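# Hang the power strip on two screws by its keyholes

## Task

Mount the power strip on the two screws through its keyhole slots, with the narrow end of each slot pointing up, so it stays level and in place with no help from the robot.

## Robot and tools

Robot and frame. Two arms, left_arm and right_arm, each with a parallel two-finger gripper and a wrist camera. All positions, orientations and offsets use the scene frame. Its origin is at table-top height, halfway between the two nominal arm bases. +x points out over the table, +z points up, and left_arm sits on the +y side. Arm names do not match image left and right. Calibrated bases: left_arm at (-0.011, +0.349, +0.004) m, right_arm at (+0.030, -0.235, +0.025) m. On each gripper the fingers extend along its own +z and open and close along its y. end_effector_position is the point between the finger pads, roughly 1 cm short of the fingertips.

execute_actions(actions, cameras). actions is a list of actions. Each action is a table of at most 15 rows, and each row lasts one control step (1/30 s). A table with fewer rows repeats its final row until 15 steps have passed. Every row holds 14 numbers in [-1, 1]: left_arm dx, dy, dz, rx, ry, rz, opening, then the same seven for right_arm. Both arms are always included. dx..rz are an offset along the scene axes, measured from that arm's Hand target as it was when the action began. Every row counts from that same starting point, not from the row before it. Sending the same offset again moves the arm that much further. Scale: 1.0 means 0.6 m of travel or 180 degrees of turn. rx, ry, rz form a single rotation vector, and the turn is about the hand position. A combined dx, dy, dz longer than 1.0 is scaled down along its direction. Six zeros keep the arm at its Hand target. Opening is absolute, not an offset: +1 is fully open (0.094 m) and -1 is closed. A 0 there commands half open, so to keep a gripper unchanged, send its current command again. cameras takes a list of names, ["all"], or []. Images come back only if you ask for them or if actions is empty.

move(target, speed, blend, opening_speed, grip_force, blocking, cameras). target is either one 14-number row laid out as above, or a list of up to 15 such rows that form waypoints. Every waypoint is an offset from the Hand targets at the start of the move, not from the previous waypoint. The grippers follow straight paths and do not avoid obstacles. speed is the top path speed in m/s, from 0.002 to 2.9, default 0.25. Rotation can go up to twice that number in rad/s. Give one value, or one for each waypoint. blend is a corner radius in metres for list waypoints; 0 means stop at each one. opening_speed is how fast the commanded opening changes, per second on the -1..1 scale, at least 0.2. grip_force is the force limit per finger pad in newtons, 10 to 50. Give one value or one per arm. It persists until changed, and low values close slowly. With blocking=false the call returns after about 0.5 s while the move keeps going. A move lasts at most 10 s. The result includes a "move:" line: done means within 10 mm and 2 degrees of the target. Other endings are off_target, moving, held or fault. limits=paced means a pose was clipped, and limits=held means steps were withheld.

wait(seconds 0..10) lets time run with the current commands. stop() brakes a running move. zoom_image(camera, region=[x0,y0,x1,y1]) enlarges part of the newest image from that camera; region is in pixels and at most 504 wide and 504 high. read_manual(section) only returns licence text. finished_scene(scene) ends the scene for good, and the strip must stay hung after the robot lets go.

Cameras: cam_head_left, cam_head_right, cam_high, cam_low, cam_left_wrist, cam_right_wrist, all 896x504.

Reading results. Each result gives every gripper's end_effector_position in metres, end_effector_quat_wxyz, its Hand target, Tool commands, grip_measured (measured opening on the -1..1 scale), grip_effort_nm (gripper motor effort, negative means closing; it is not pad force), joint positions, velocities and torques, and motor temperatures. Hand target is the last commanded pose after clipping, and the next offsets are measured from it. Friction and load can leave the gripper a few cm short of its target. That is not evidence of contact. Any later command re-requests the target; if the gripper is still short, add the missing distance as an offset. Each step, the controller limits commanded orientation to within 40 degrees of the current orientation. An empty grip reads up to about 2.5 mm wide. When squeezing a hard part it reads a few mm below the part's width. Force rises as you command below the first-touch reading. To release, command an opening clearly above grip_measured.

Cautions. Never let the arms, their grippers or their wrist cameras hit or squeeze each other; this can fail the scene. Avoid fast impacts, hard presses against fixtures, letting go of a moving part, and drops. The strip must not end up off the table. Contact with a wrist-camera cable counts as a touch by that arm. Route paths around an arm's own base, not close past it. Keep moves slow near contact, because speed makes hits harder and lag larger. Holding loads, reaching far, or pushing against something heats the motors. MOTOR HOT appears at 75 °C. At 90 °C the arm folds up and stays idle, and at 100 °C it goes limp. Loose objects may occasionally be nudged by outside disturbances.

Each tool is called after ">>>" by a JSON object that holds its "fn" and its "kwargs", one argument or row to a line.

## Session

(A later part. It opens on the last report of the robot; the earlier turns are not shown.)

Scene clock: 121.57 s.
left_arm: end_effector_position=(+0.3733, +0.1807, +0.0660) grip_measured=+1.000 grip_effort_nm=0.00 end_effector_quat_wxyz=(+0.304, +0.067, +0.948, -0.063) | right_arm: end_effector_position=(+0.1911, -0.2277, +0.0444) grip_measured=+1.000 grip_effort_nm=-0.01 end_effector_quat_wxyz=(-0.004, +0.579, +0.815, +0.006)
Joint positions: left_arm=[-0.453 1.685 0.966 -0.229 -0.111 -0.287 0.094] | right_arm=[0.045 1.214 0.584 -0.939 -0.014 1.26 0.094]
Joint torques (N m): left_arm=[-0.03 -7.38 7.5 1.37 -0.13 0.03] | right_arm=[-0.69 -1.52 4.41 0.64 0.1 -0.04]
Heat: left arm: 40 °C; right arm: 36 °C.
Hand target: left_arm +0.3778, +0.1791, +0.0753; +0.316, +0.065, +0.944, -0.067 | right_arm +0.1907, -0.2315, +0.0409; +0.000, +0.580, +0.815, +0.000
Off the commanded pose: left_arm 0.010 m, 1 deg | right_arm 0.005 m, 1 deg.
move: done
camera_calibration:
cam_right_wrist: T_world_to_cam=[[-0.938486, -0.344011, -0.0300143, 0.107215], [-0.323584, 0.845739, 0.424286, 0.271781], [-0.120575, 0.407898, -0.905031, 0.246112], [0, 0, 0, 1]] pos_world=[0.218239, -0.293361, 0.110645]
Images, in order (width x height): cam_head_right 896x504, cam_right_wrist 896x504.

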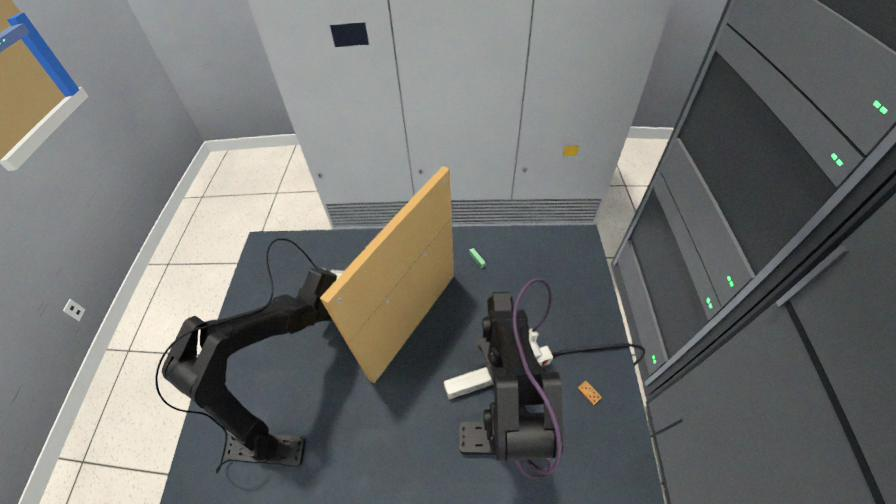

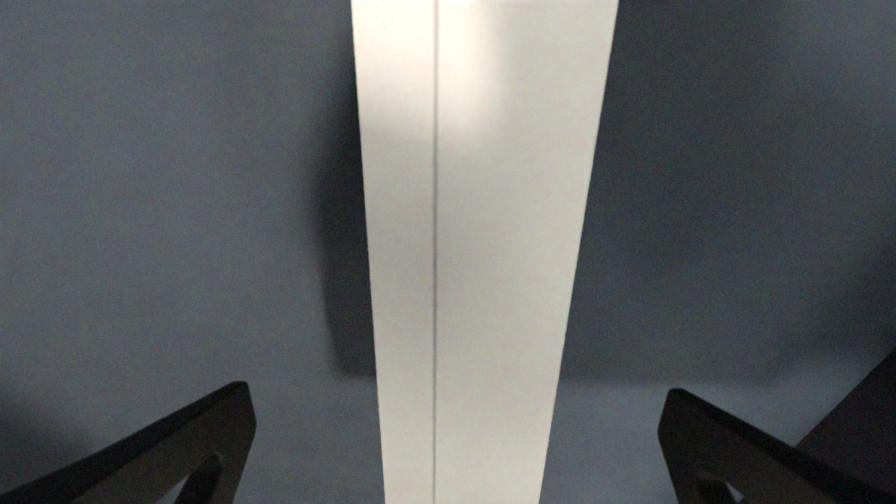

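>>> {"fn": "move", "kwargs": {
  "target": [
    [0, 0, 0, 0, 0, 0, 1, -0.003, -0.001, -0.0165, 0, 0, 0, 1],
    [0, 0, 0, 0, 0, 0, 1, -0.003, -0.001, -0.0165, 0, 0, 0, -0.36]
  ],
  "speed": 0.1,
  "opening_speed": 0.8,
  "cameras": ["cam_right_wrist", "cam_head_left"]
}}

Scene clock: 125.93 s.
left_arm: end_effector_position=(+0.3733, +0.1807, +0.0660) grip_measured=+1.000 grip_effort_nm=0.00 end_effector_quat_wxyz=(+0.304, +0.067, +0.948, -0.063) | right_arm: end_effector_position=(+0.1896, -0.2283, +0.0344) grip_measured=-0.277 grip_effort_nm=-1.01 end_effector_quat_wxyz=(-0.003, +0.579, +0.815, +0.006)
Joint positions: left_arm=[-0.453 1.685 0.966 -0.229 -0.111 -0.287 0.094] | right_arm=[0.041 1.227 0.548 -0.89 -0.014 1.255 0.034]
Joint torques (N m): left_arm=[-0.03 -7.36 7.5 1.36 -0.13 0.04] | right_arm=[-0.57 -1.73 4.26 0.72 0.11 0.03]
Heat: left arm: 40 °C; right arm: 36 °C.
Hand target: left_arm +0.3778, +0.1791, +0.0753; +0.316, +0.065, +0.944, -0.067 | right_arm +0.1888, -0.2321, +0.0310; +0.000, +0.580, +0.815, +0.000
Off the commanded pose: left_arm 0.010 m, 1 deg | right_arm 0.005 m, 1 deg.
move: done
camera_calibration:
cam_right_wrist: T_world_to_cam=[[-0.938213, -0.344679, -0.0308658, 0.105164], [-0.324559, 0.845471, 0.424076, 0.276112], [-0.120074, 0.407891, -0.905101, 0.236982], [0, 0, 0, 1]] pos_world=[0.216736, -0.29386, 0.100647]
Images, in order (width x height): cam_head_left 896x504, cam_right_wrist 896x504.

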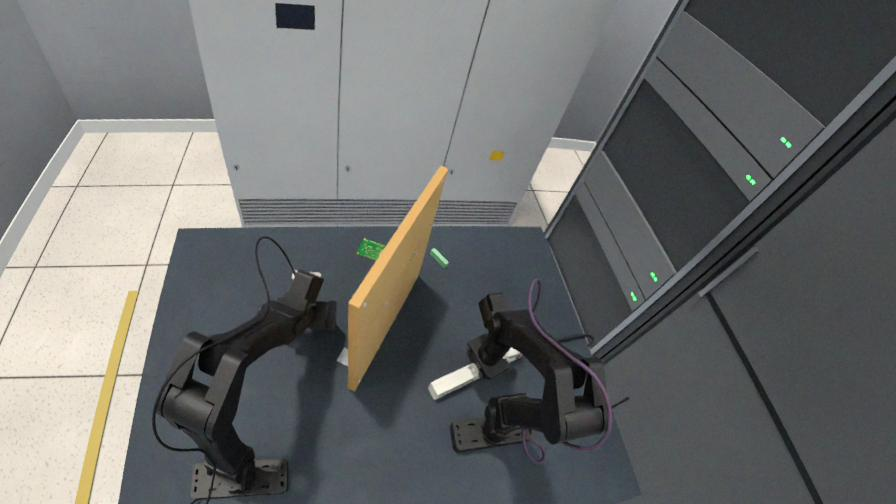

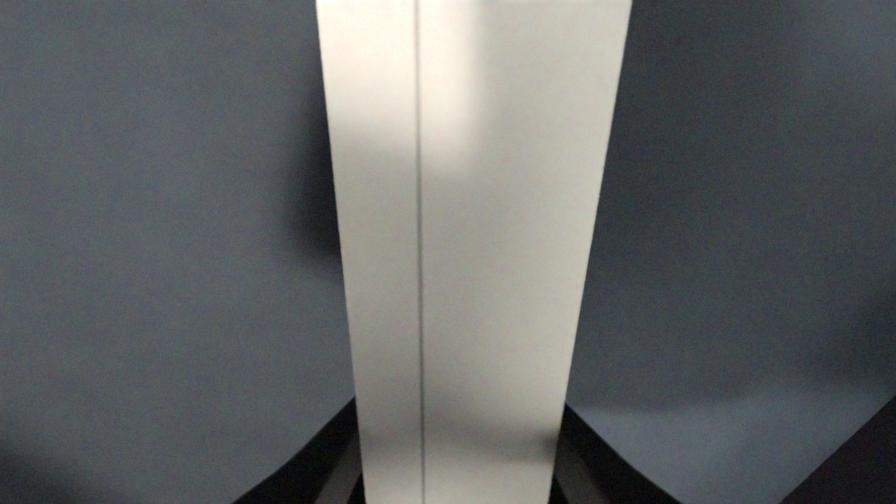

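>>> {"fn": "move", "kwargs": {
  "target": [
    [0, 0, 0, 0, 0, 0, 1, 0.0417, 0.005, 0.0667, 0, 0, 0, -0.36],
    [0, 0, 0, 0, 0, 0, 1, 0.0867, 0.005, 0.05, -0.0779, 0.22, 0, -0.36]
  ],
  "speed": 0.12,
  "blend": [0.02, 0],
  "cameras": ["cam_right_wrist", "cam_head_left", "cam_head_right", "cam_high"]
}}

Scene clock: 133.73 s.
left_arm: end_effector_position=(+0.3733, +0.1807, +0.0660) grip_measured=+1.000 grip_effort_nm=0.01 end_effector_quat_wxyz=(+0.304, +0.067, +0.948, -0.063) | right_arm: end_effector_position=(+0.2437, -0.2265, +0.0532) grip_measured=-0.278 grip_effort_nm=-1.03 end_effector_quat_wxyz=(-0.201, +0.548, +0.765, -0.272)
Joint positions: left_arm=[-0.453 1.685 0.966 -0.229 -0.111 -0.287 0.094] | right_arm=[0.152 2.093 1.332 -1.491 0.114 1.416 0.034]
Joint torques (N m): left_arm=[-0.03 -7.38 7.5 1.36 -0.13 0.03] | right_arm=[0.98 -8.54 5.79 -1.12 0.25 0.12]
Heat: left arm: 40 °C; right arm: 36 °C.
Hand target: left_arm +0.3778, +0.1791, +0.0753; +0.316, +0.065, +0.944, -0.067 | right_arm +0.2408, -0.2291, +0.0610; -0.206, +0.541, +0.761, -0.294
Off the commanded pose: left_arm 0.010 m, 1 deg | right_arm 0.009 m, 3 deg.
move: off_target (right_arm)
camera_calibration:
cam_right_wrist: T_world_to_cam=[[-0.738357, -0.27111, 0.617518, 0.0906369], [-0.0575352, 0.937625, 0.342853, 0.244329], [-0.671951, 0.217619, -0.707901, 0.340755], [0, 0, 0, 1]] pos_world=[0.309951, -0.278672, 0.101482]
Images, in order (width x height): cam_head_left 896x504, cam_head_right 896x504, cam_high 896x504, cam_right_wrist 896x504.

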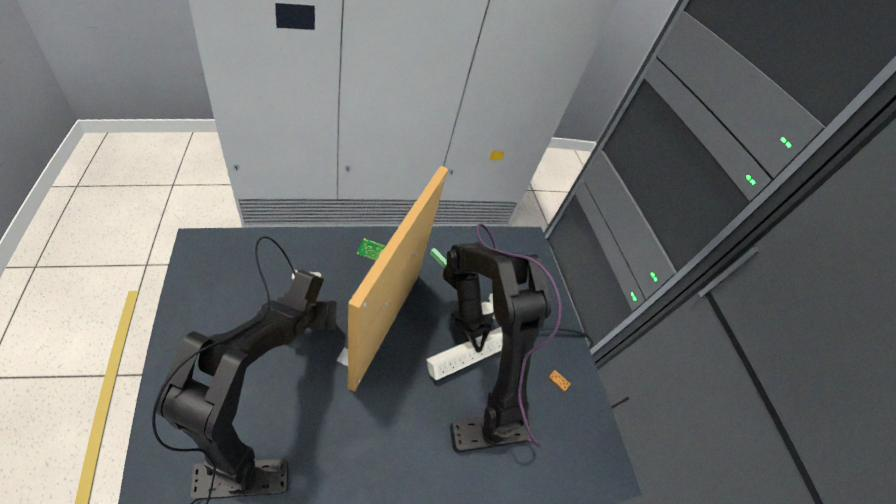

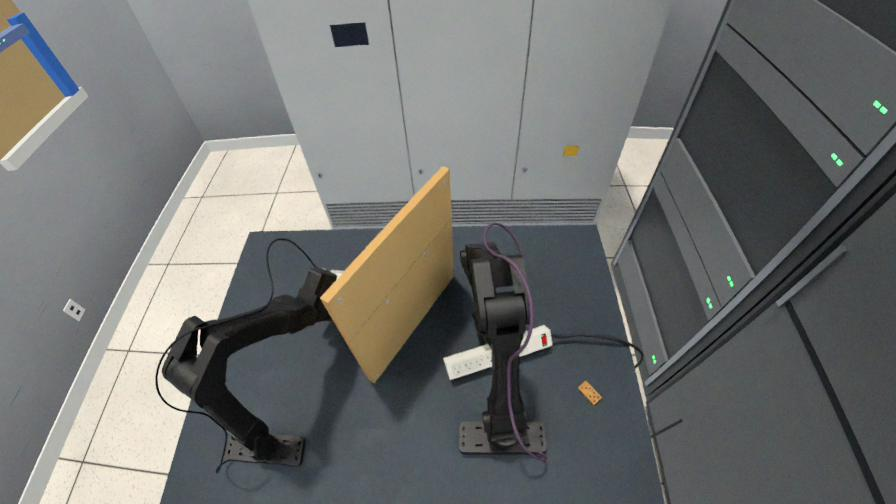

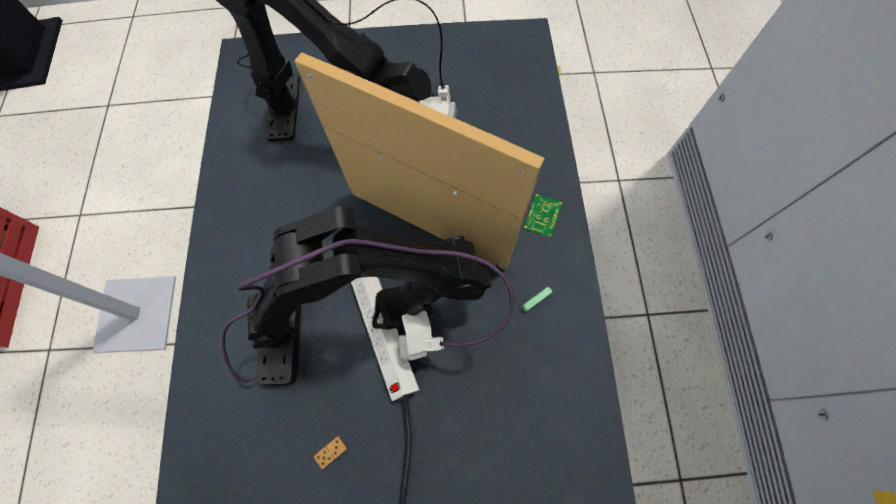

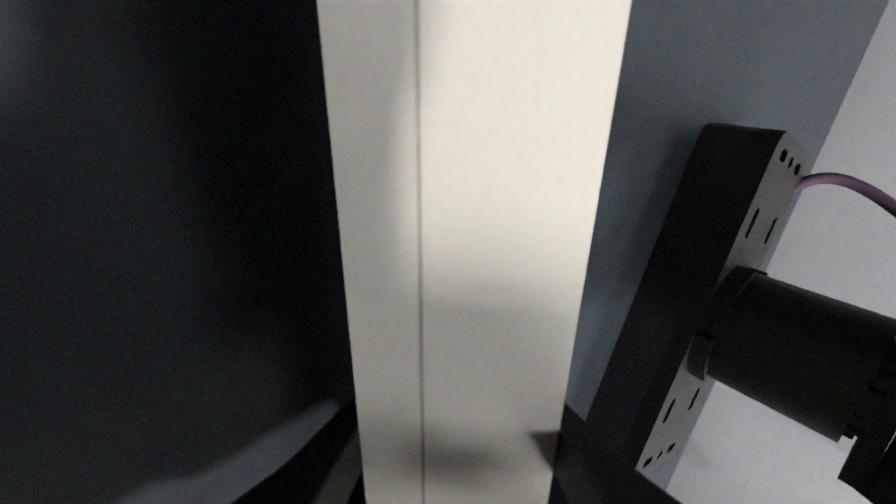

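>>> {"fn": "zoom_image", "kwargs": {
  "camera": "cam_head_right",
  "region": [430, 310, 590, 410]
}}

>>> {"fn": "zoom_image", "kwargs": {
  "camera": "cam_high",
  "region": [340, 260, 460, 420]
}}

>>> {"fn": "zoom_image", "kwargs": {
  "camera": "cam_head_left",
  "region": [410, 280, 560, 400]
}}

Scaled by 3.150 from the camera's 896x504 image, which has a finer 1280x720 frame.

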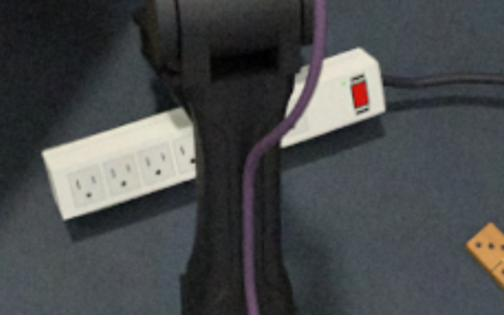

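Scaled by 3.150 from the camera's 896x504 image, which has a finer 1280x720 frame.

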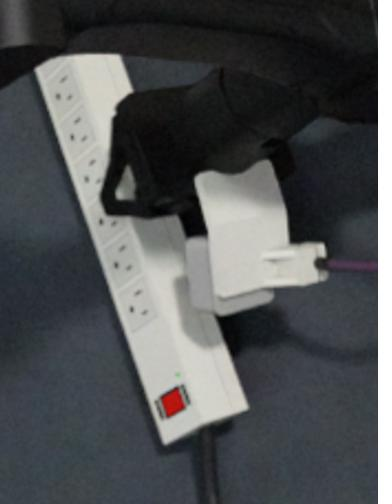

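Scaled by 3.360 from the camera's 896x504 image, which has a finer 1280x720 frame.

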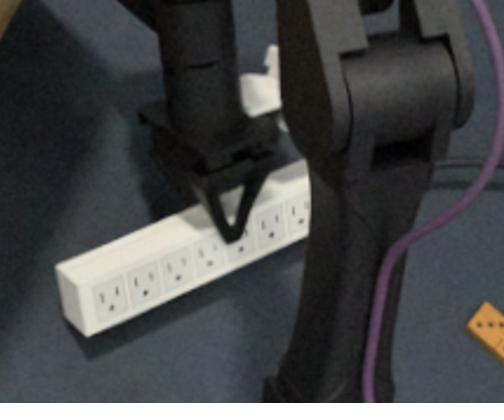

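>>> {"fn": "move", "kwargs": {
  "target": [0, 0, 0, 0, 0, 0, 1, 0, 0, -0.0275, -0.0074, 0.021, 0, -0.36],
  "speed": 0.06,
  "cameras": ["cam_head_left", "cam_head_right", "cam_high"]
}}

Scene clock: 136.37 s.
left_arm: end_effector_position=(+0.3733, +0.1807, +0.0660) grip_measured=+1.000 grip_effort_nm=0.01 end_effector_quat_wxyz=(+0.304, +0.067, +0.948, -0.063) | right_arm: end_effector_position=(+0.2432, -0.2265, +0.0398) grip_measured=-0.278 grip_effort_nm=-1.03 end_effector_quat_wxyz=(-0.220, +0.540, +0.755, -0.300)
Joint positions: left_arm=[-0.453 1.685 0.966 -0.229 -0.111 -0.287 0.094] | right_arm=[0.159 2.184 1.365 -1.506 0.122 1.43 0.034]
Joint torques (N m): left_arm=[-0.02 -7.38 7.51 1.36 -0.13 0.04] | right_arm=[0.58 -8.28 5.14 -1.18 0.18 0.11]
Heat: left arm: 40 °C; right arm: 36 °C.
Hand target: left_arm +0.3778, +0.1791, +0.0753; +0.316, +0.065, +0.944, -0.067 | right_arm +0.2409, -0.2291, +0.0445; -0.225, +0.533, +0.750, -0.320
Off the commanded pose: left_arm 0.010 m, 1 deg | right_arm 0.006 m, 3 deg.
move: off_target (right_arm)
Images, in order (width x height): cam_head_left 896x504, cam_head_right 896x504, cam_high 896x504.

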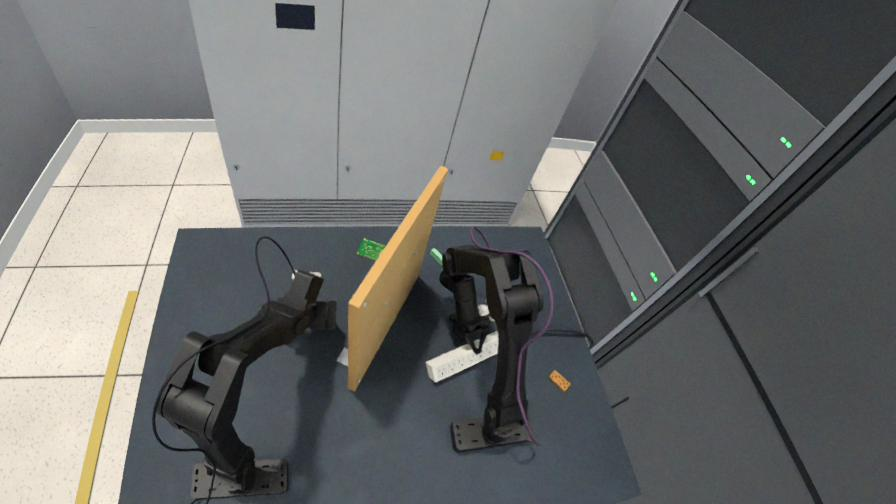

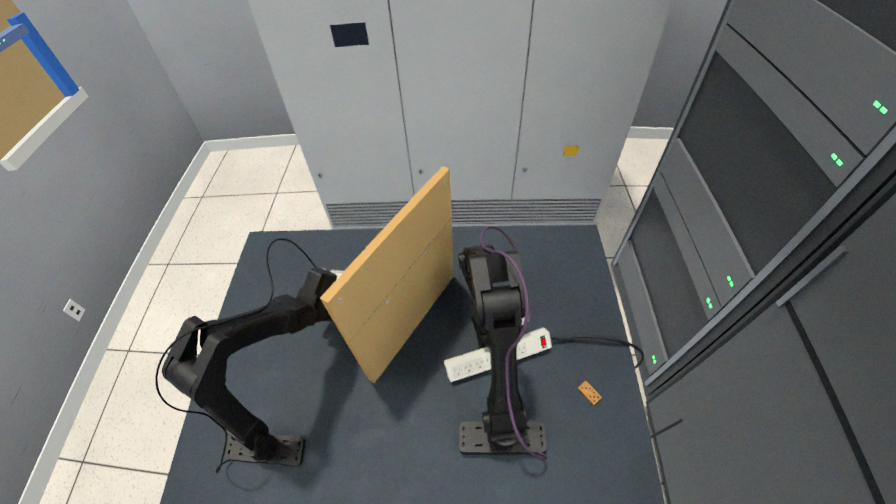

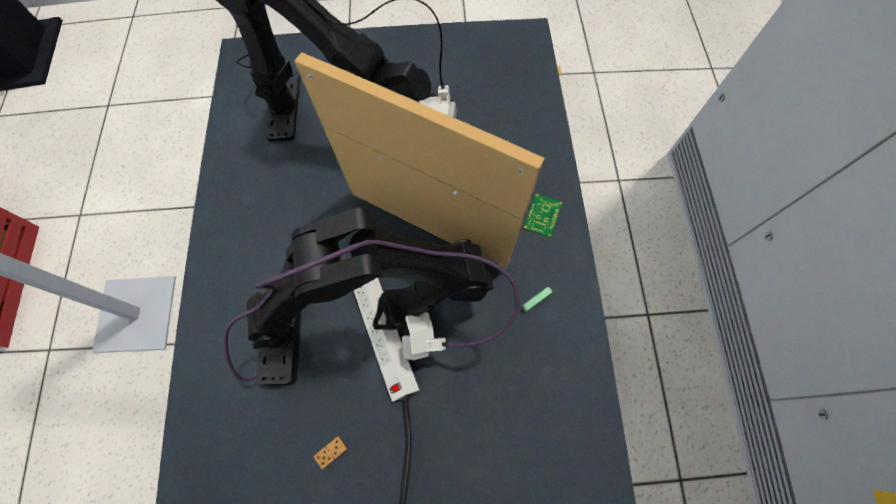

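>>> {"fn": "move", "kwargs": {
  "target": [0, 0, 0, 0, 0, 0, 1, 0, 0, -0.0083, 0, 0, 0, -0.36],
  "speed": 0.04,
  "cameras": ["cam_head_left", "cam_right_wrist"]
}}

>>> {"fn": "zoom_image", "kwargs": {
  "camera": "cam_head_left",
  "region": [410, 280, 560, 400]
}}

Scene clock: 137.80 s.
left_arm: end_effector_position=(+0.3733, +0.1807, +0.0660) grip_measured=+1.000 grip_effort_nm=0.00 end_effector_quat_wxyz=(+0.304, +0.067, +0.948, -0.063) | right_arm: end_effector_position=(+0.2416, -0.2272, +0.0395) grip_measured=-0.278 grip_effort_nm=-1.03 end_effector_quat_wxyz=(-0.223, +0.539, +0.753, -0.305)
Joint positions: left_arm=[-0.453 1.685 0.966 -0.229 -0.111 -0.287 0.094] | right_arm=[0.159 2.191 1.365 -1.511 0.124 1.431 0.034]
Joint torques (N m): left_arm=[-0.03 -7.36 7.5 1.36 -0.13 0.03] | right_arm=[0.76 -8.08 4.71 -0.98 0.17 0.12]
Heat: left arm: 40 °C; right arm: 36 °C.
Hand target: left_arm +0.3778, +0.1791, +0.0753; +0.316, +0.065, +0.944, -0.067 | right_arm +0.2408, -0.2291, +0.0396; -0.225, +0.533, +0.750, -0.320
Off the commanded pose: left_arm 0.010 m, 1 deg | right_arm 0.002 m, 2 deg.
move: done
camera_calibration:
cam_right_wrist: T_world_to_cam=[[-0.685942, -0.254701, 0.681623, 0.0858274], [-0.0340269, 0.946942, 0.319599, 0.246869], [-0.72686, 0.196033, -0.658214, 0.336169], [0, 0, 0, 1]] pos_world=[0.311621, -0.27781, 0.0838701]
Images, in order (width x height): cam_head_left 896x504, cam_right_wrist 896x504.

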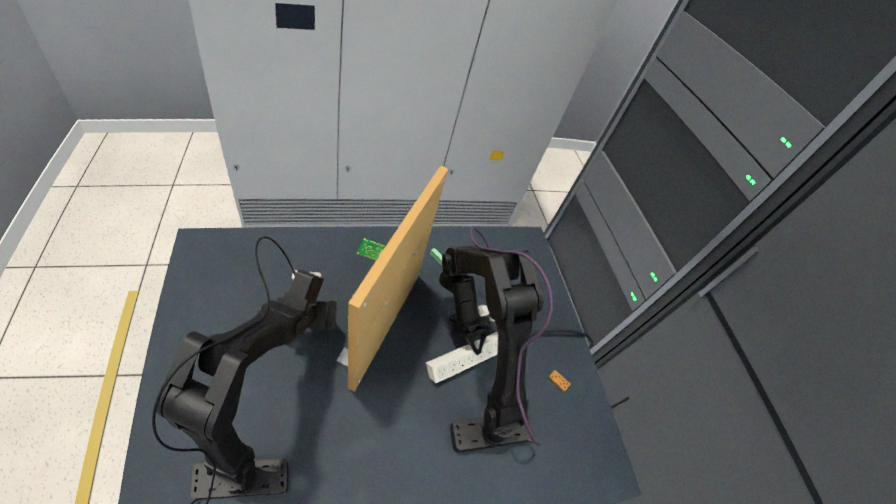

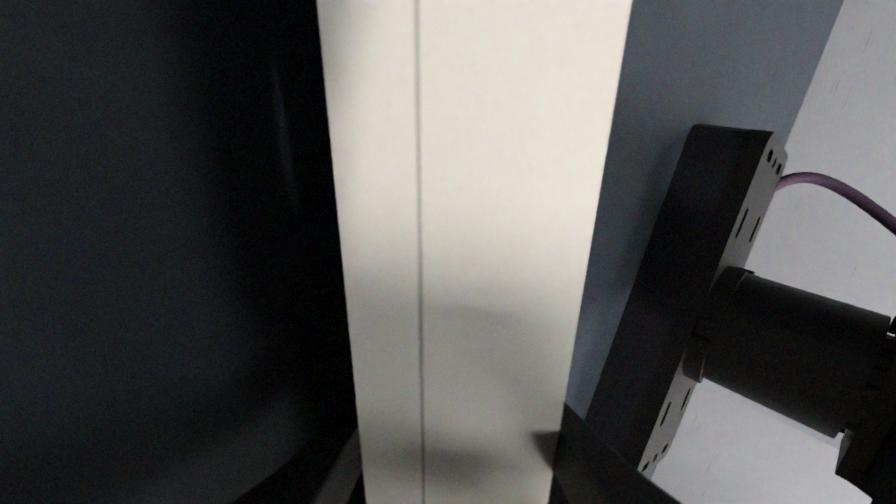

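Scaled by 3.360 from the camera's 896x504 image, which has a finer 1280x720 frame.

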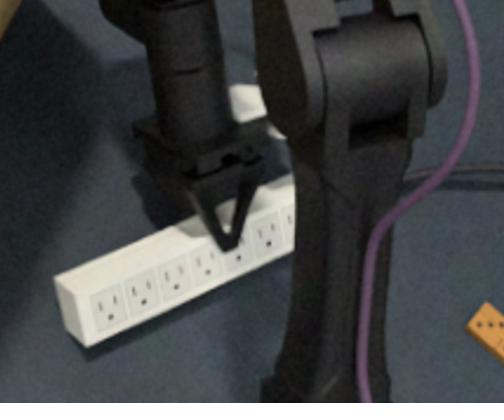

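>>> {"fn": "move", "kwargs": {
  "target": [0, 0, 0, 0, 0, 0, 1, 0, 0, 0.002, 0, 0, 0, 0.02],
  "speed": 0.04,
  "opening_speed": 0.25,
  "cameras": ["cam_head_left", "cam_right_wrist", "cam_head_right"]
}}

>>> {"fn": "zoom_image", "kwargs": {
  "camera": "cam_head_left",
  "region": [410, 280, 560, 400]
}}

Scene clock: 142.30 s.
left_arm: end_effector_position=(+0.3733, +0.1807, +0.0660) grip_measured=+1.000 grip_effort_nm=0.01 end_effector_quat_wxyz=(+0.304, +0.067, +0.948, -0.063) | right_arm: end_effector_position=(+0.2399, -0.2277, +0.0412) grip_measured=+0.018 grip_effort_nm=0.09 end_effector_quat_wxyz=(-0.226, +0.537, +0.752, -0.308)
Joint positions: left_arm=[-0.453 1.685 0.966 -0.229 -0.111 -0.287 0.094] | right_arm=[0.159 2.191 1.365 -1.521 0.126 1.431 0.048]
Joint torques (N m): left_arm=[-0.03 -7.38 7.5 1.36 -0.13 0.03] | right_arm=[0.36 -8.14 4.83 -0.96 0.12 0.11]
Heat: left arm: 40 °C; right arm: 36 °C.
Hand target: left_arm +0.3778, +0.1791, +0.0753; +0.316, +0.065, +0.944, -0.067 | right_arm +0.2408, -0.2291, +0.0407; -0.225, +0.533, +0.750, -0.320
Off the commanded pose: left_arm 0.010 m, 1 deg | right_arm 0.002 m, 2 deg.
move: done
camera_calibration:
cam_right_wrist: T_world_to_cam=[[-0.679253, -0.253786, 0.688628, 0.0817622], [-0.0320948, 0.947681, 0.3176, 0.246545], [-0.733202, 0.193629, -0.651861, 0.336813], [0, 0, 0, 1]] pos_world=[0.310402, -0.278113, 0.0849487]
Images, in order (width x height): cam_head_left 896x504, cam_head_right 896x504, cam_right_wrist 896x504.

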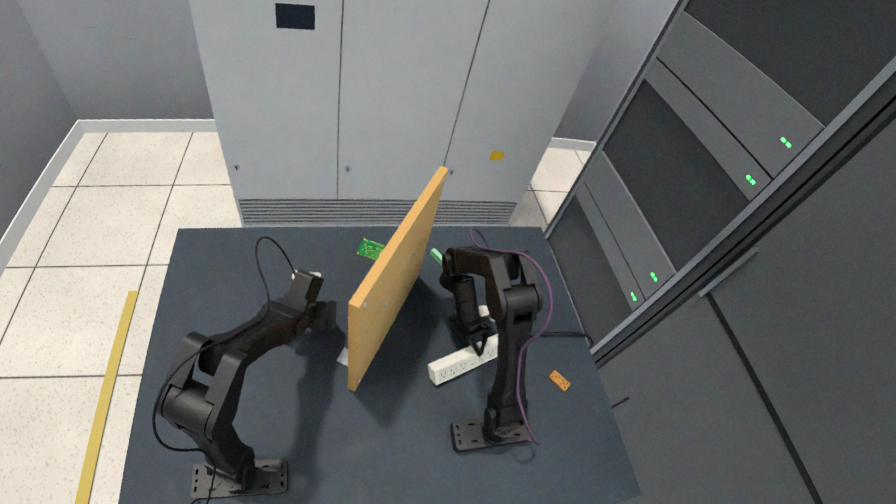

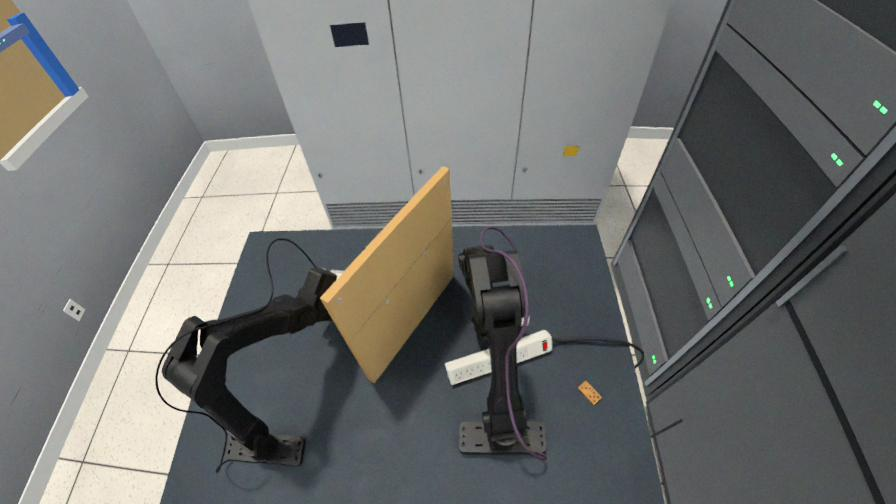

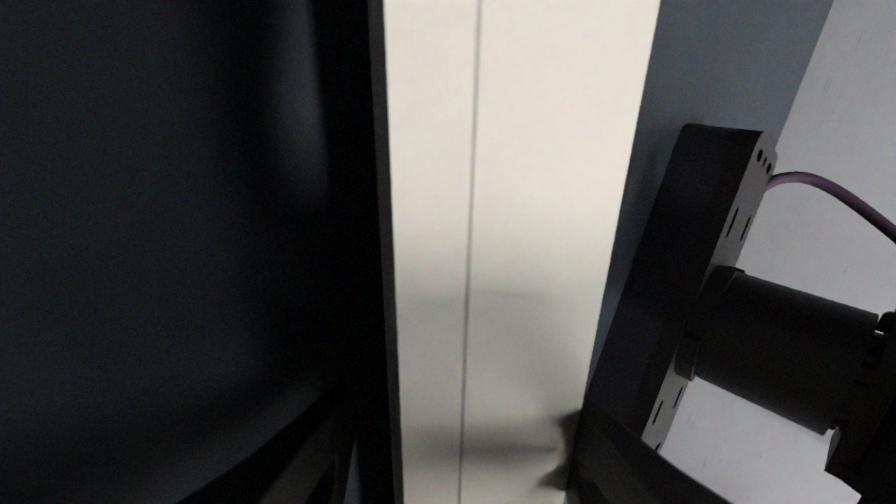

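Scaled by 3.360 from the camera's 896x504 image, which has a finer 1280x720 frame.

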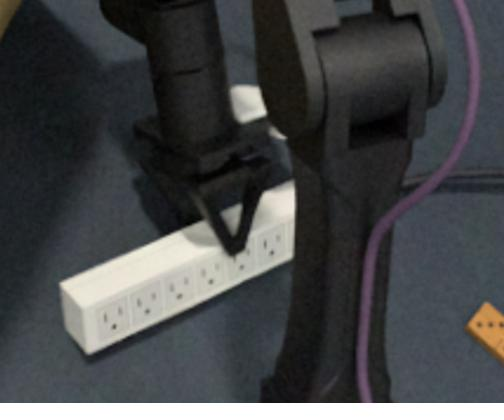

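>>> {"fn": "move", "kwargs": {
  "target": [0, 0, 0, 0, 0, 0, 1, 0.025, 0.009, -0.007, 0, 0, 0, 0.02],
  "speed": 0.03,
  "cameras": ["cam_head_left", "cam_right_wrist", "cam_head_right"]
}}

>>> {"fn": "zoom_image", "kwargs": {
  "camera": "cam_head_left",
  "region": [410, 280, 560, 400]
}}

Scene clock: 146.43 s.
left_arm: end_effector_position=(+0.3733, +0.1807, +0.0660) grip_measured=+1.000 grip_effort_nm=0.00 end_effector_quat_wxyz=(+0.304, +0.067, +0.948, -0.063) | right_arm: end_effector_position=(+0.2546, -0.2235, +0.0372) grip_measured=+0.018 grip_effort_nm=0.08 end_effector_quat_wxyz=(-0.225, +0.535, +0.753, -0.310)
Joint positions: left_arm=[-0.453 1.685 0.966 -0.229 -0.111 -0.287 0.094] | right_arm=[0.168 2.249 1.446 -1.546 0.126 1.435 0.048]
Joint torques (N m): left_arm=[-0.03 -7.36 7.5 1.36 -0.13 0.03] | right_arm=[0.62 -8.85 5.2 -0.98 0.07 0.18]
Heat: left arm: 40 °C; right arm: 36 °C.
Hand target: left_arm +0.3778, +0.1791, +0.0753; +0.316, +0.065, +0.944, -0.067 | right_arm +0.2558, -0.2237, +0.0366; -0.225, +0.533, +0.750, -0.320
Off the commanded pose: left_arm 0.010 m, 1 deg | right_arm 0.001 m, 1 deg.
move: done
camera_calibration:
cam_right_wrist: T_world_to_cam=[[-0.676949, -0.256246, 0.689984, 0.094359], [-0.0379319, 0.94834, 0.314979, 0.246104], [-0.735052, 0.187052, -0.651698, 0.3432], [0, 0, 0, 1]] pos_world=[0.325481, -0.273408, 0.0810389]
Images, in order (width x height): cam_head_left 896x504, cam_head_right 896x504, cam_right_wrist 896x504.

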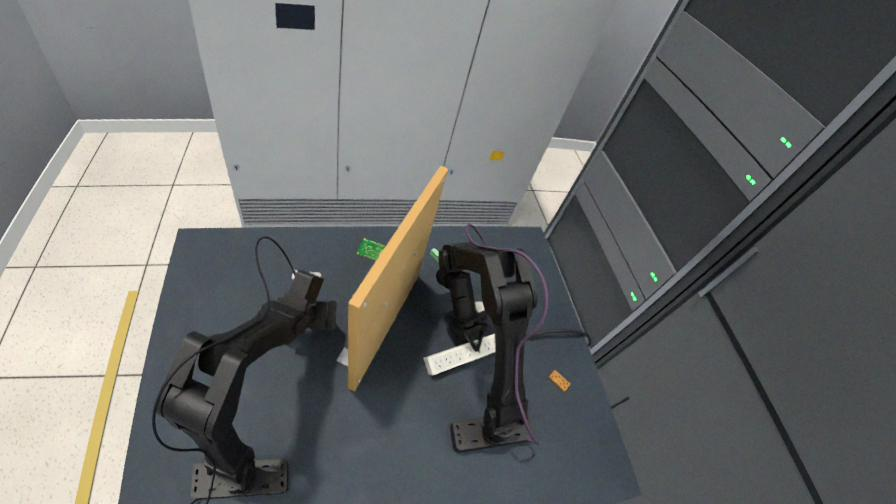

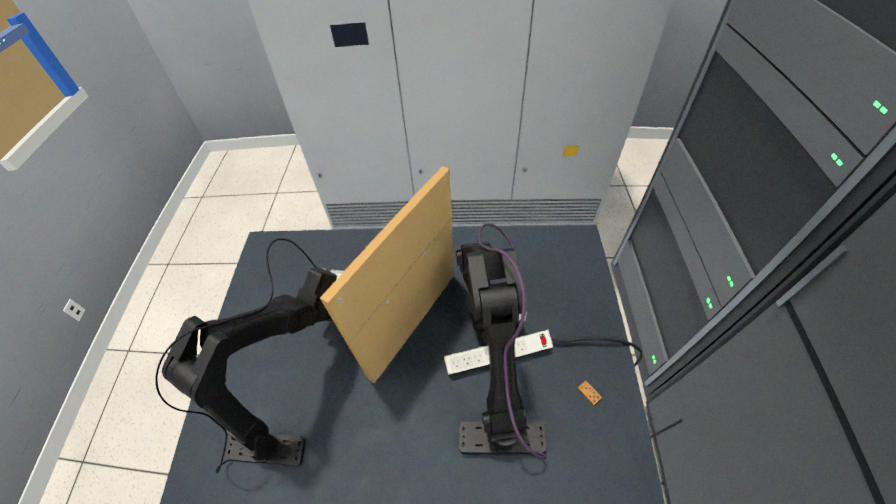

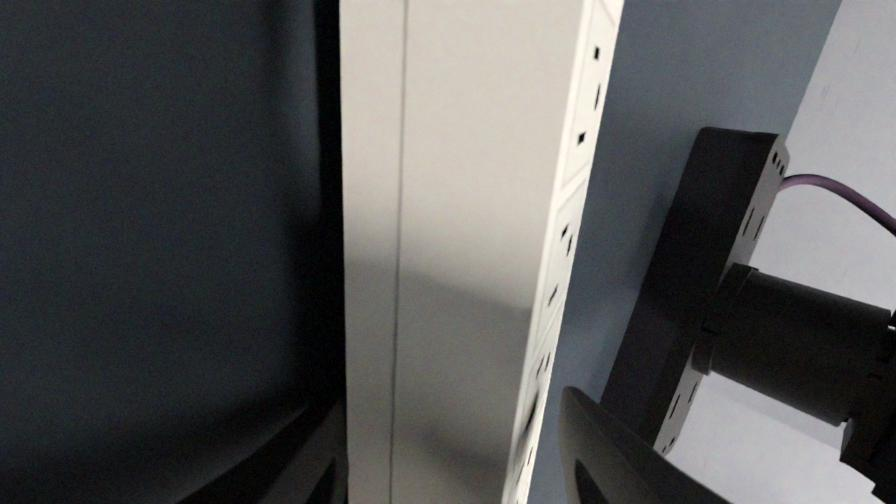

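Scaled by 3.360 from the camera's 896x504 image, which has a finer 1280x720 frame.

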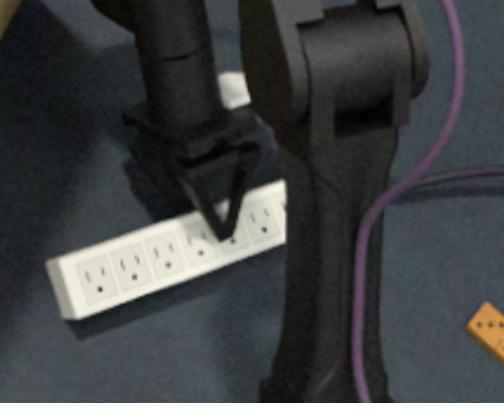

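>>> {"fn": "move", "kwargs": {
  "target": [0, 0, 0, 0, 0, 0, 1, 0.022, 0.0078, -0.0095, 0, 0, 0, 0.02],
  "speed": 0.02,
  "cameras": ["cam_head_left", "cam_right_wrist", "cam_head_right"]
}}

>>> {"fn": "zoom_image", "kwargs": {
  "camera": "cam_head_left",
  "region": [410, 280, 560, 400]
}}

Scene clock: 149.27 s.
left_arm: end_effector_position=(+0.3733, +0.1807, +0.0660) grip_measured=+1.000 grip_effort_nm=0.00 end_effector_quat_wxyz=(+0.304, +0.067, +0.948, -0.063) | right_arm: end_effector_position=(+0.2687, -0.2198, +0.0313) grip_measured=+0.018 grip_effort_nm=0.08 end_effector_quat_wxyz=(-0.222, +0.534, +0.754, -0.310)
Joint positions: left_arm=[-0.453 1.685 0.966 -0.229 -0.111 -0.287 0.094] | right_arm=[0.175 2.305 1.521 -1.562 0.126 1.439 0.048]
Joint torques (N m): left_arm=[-0.03 -7.36 7.49 1.36 -0.13 0.03] | right_arm=[0.49 -8.9 5.18 -0.98 0.06 0.11]
Heat: left arm: 40 °C; right arm: 36 °C.
Hand target: left_arm +0.3778, +0.1791, +0.0753; +0.316, +0.065, +0.944, -0.067 | right_arm +0.2690, -0.2190, +0.0309; -0.225, +0.533, +0.750, -0.320
Off the commanded pose: left_arm 0.010 m, 1 deg | right_arm 0.001 m, 1 deg.
move: done
camera_calibration:
cam_right_wrist: T_world_to_cam=[[-0.678806, -0.256921, 0.687906, 0.109286], [-0.0426084, 0.948998, 0.312389, 0.246439], [-0.733081, 0.182741, -0.655132, 0.347564], [0, 0, 0, 1]] pos_world=[0.339477, -0.269307, 0.0755372]
Images, in order (width x height): cam_head_left 896x504, cam_head_right 896x504, cam_right_wrist 896x504.

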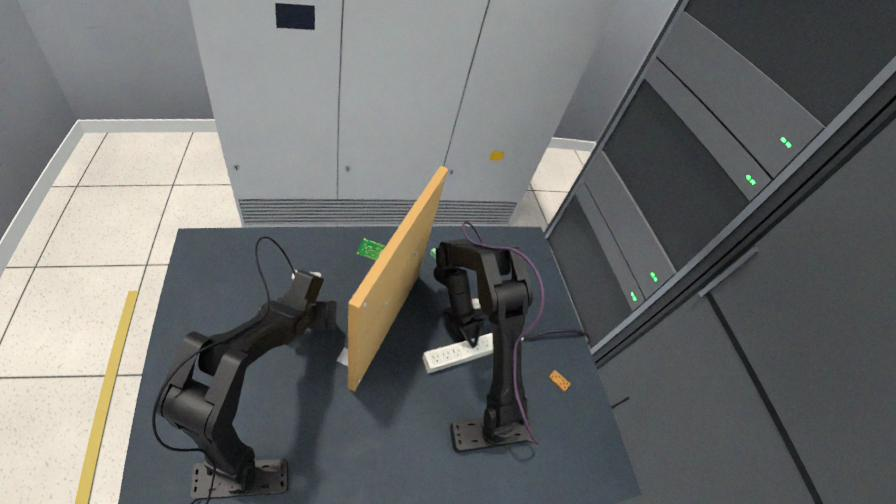

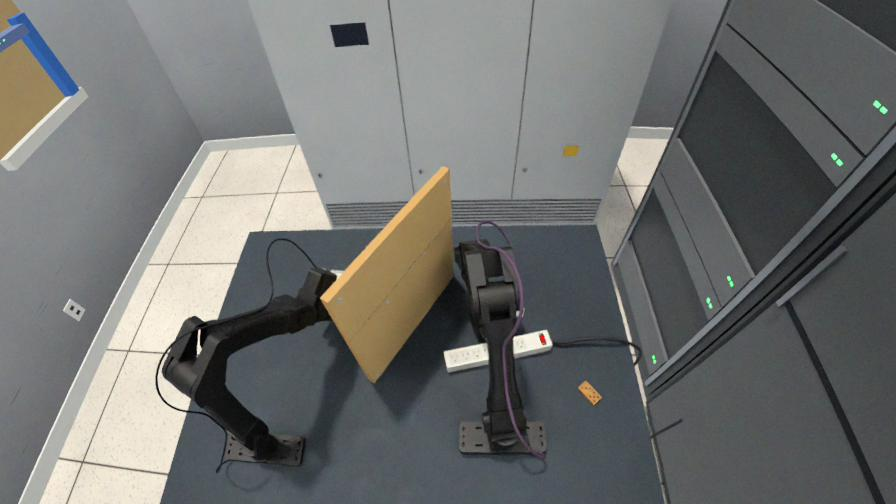

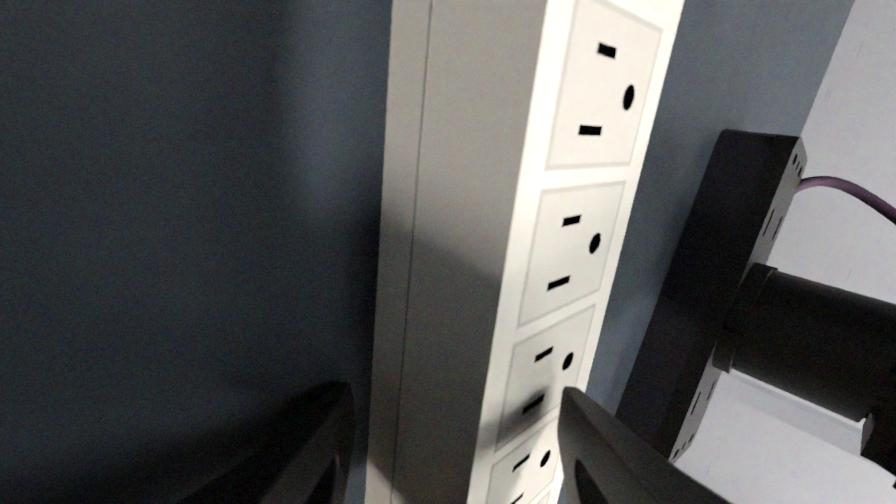

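Scaled by 3.360 from the camera's 896x504 image, which has a finer 1280x720 frame.

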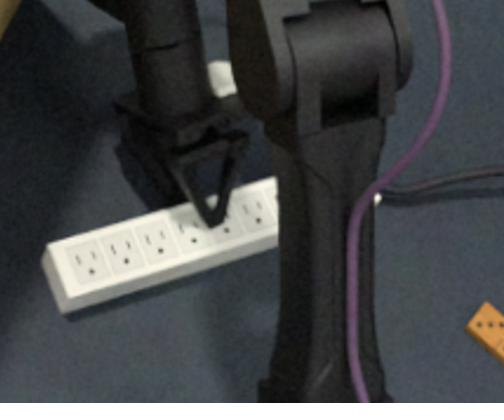

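>>> {"fn": "execute_actions", "kwargs": {
  "actions": [],
  "cameras": ["cam_high", "cam_right_wrist"]
}}

>>> {"fn": "zoom_image", "kwargs": {
  "camera": "cam_high",
  "region": [340, 260, 460, 420]
}}

Scene clock: 150.87 s.
left_arm: end_effector_position=(+0.3733, +0.1807, +0.0660) grip_measured=+1.000 grip_effort_nm=0.00 end_effector_quat_wxyz=(+0.304, +0.067, +0.948, -0.063) | right_arm: end_effector_position=(+0.2686, -0.2198, +0.0313) grip_measured=+0.018 grip_effort_nm=0.08 end_effector_quat_wxyz=(-0.222, +0.534, +0.754, -0.311)
Joint positions: left_arm=[-0.453 1.685 0.966 -0.229 -0.111 -0.287 0.094] | right_arm=[0.175 2.305 1.521 -1.562 0.126 1.439 0.048]
Joint velocities: within noise
Joint torques (N m): left_arm=[-0.02 -7.38 7.49 1.36 -0.13 0.03] | right_arm=[0.64 -9.16 5.16 -0.99 0.03 0.17]
Motor temperatures (°C): left_arm=[26 31 40 40 28 28 28] | right_arm=[29 31 35 36 26 25 24]
Heat: left arm: 40 °C; right arm: 36 °C.
Hand target: left_arm +0.3778, +0.1791, +0.0753; +0.316, +0.065, +0.944, -0.067 | right_arm +0.2690, -0.2190, +0.0309; -0.225, +0.533, +0.750, -0.320
Tool commands: left_gripper/opening=+1.0 right_gripper/opening=+0.02
Off the commanded pose: left_arm 0.010 m, 1 deg | right_arm 0.001 m, 1 deg.
camera_calibration:
cam_right_wrist: T_world_to_cam=[[-0.678544, -0.256794, 0.688211, 0.10914], [-0.042465, 0.94905, 0.312252, 0.246384], [-0.733331, 0.182652, -0.654877, 0.34767], [0, 0, 0, 1]] pos_world=[0.339476, -0.269307, 0.0756362]
Images, in order (width x height): cam_high 896x504, cam_right_wrist 896x504.

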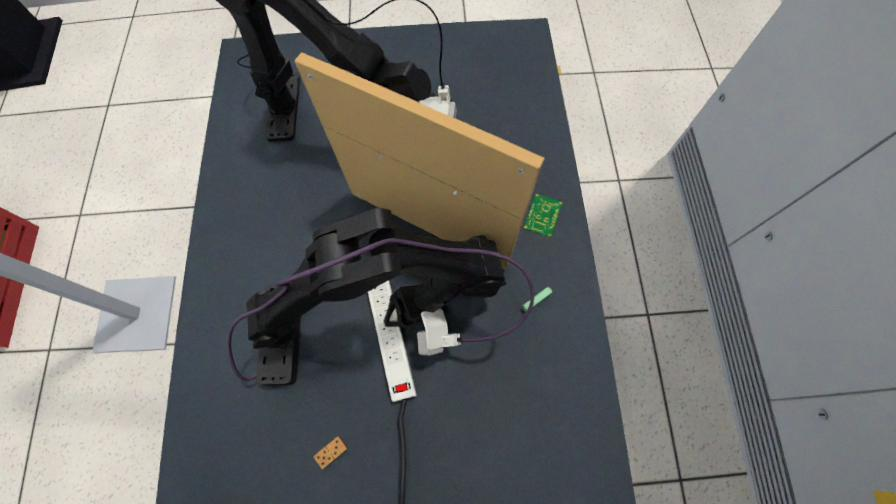

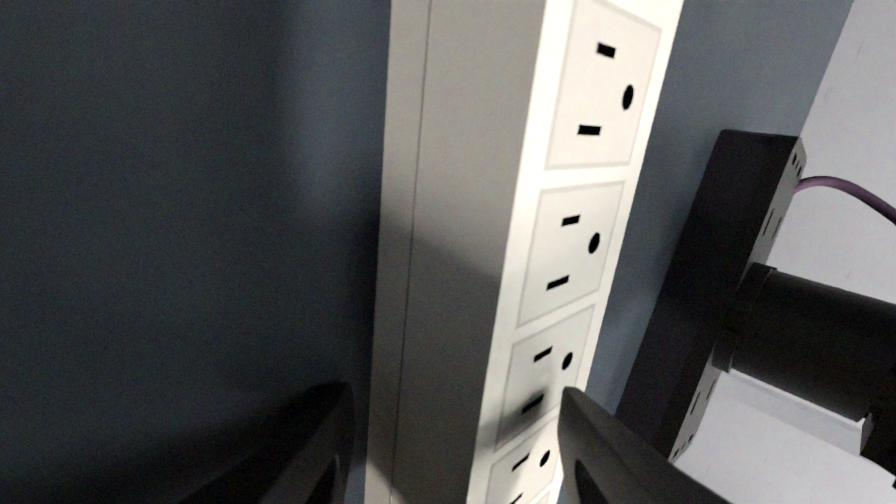

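Scaled by 3.150 from the camera's 896x504 image, which has a finer 1280x720 frame.

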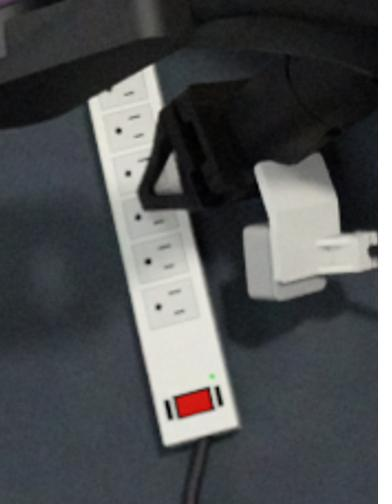

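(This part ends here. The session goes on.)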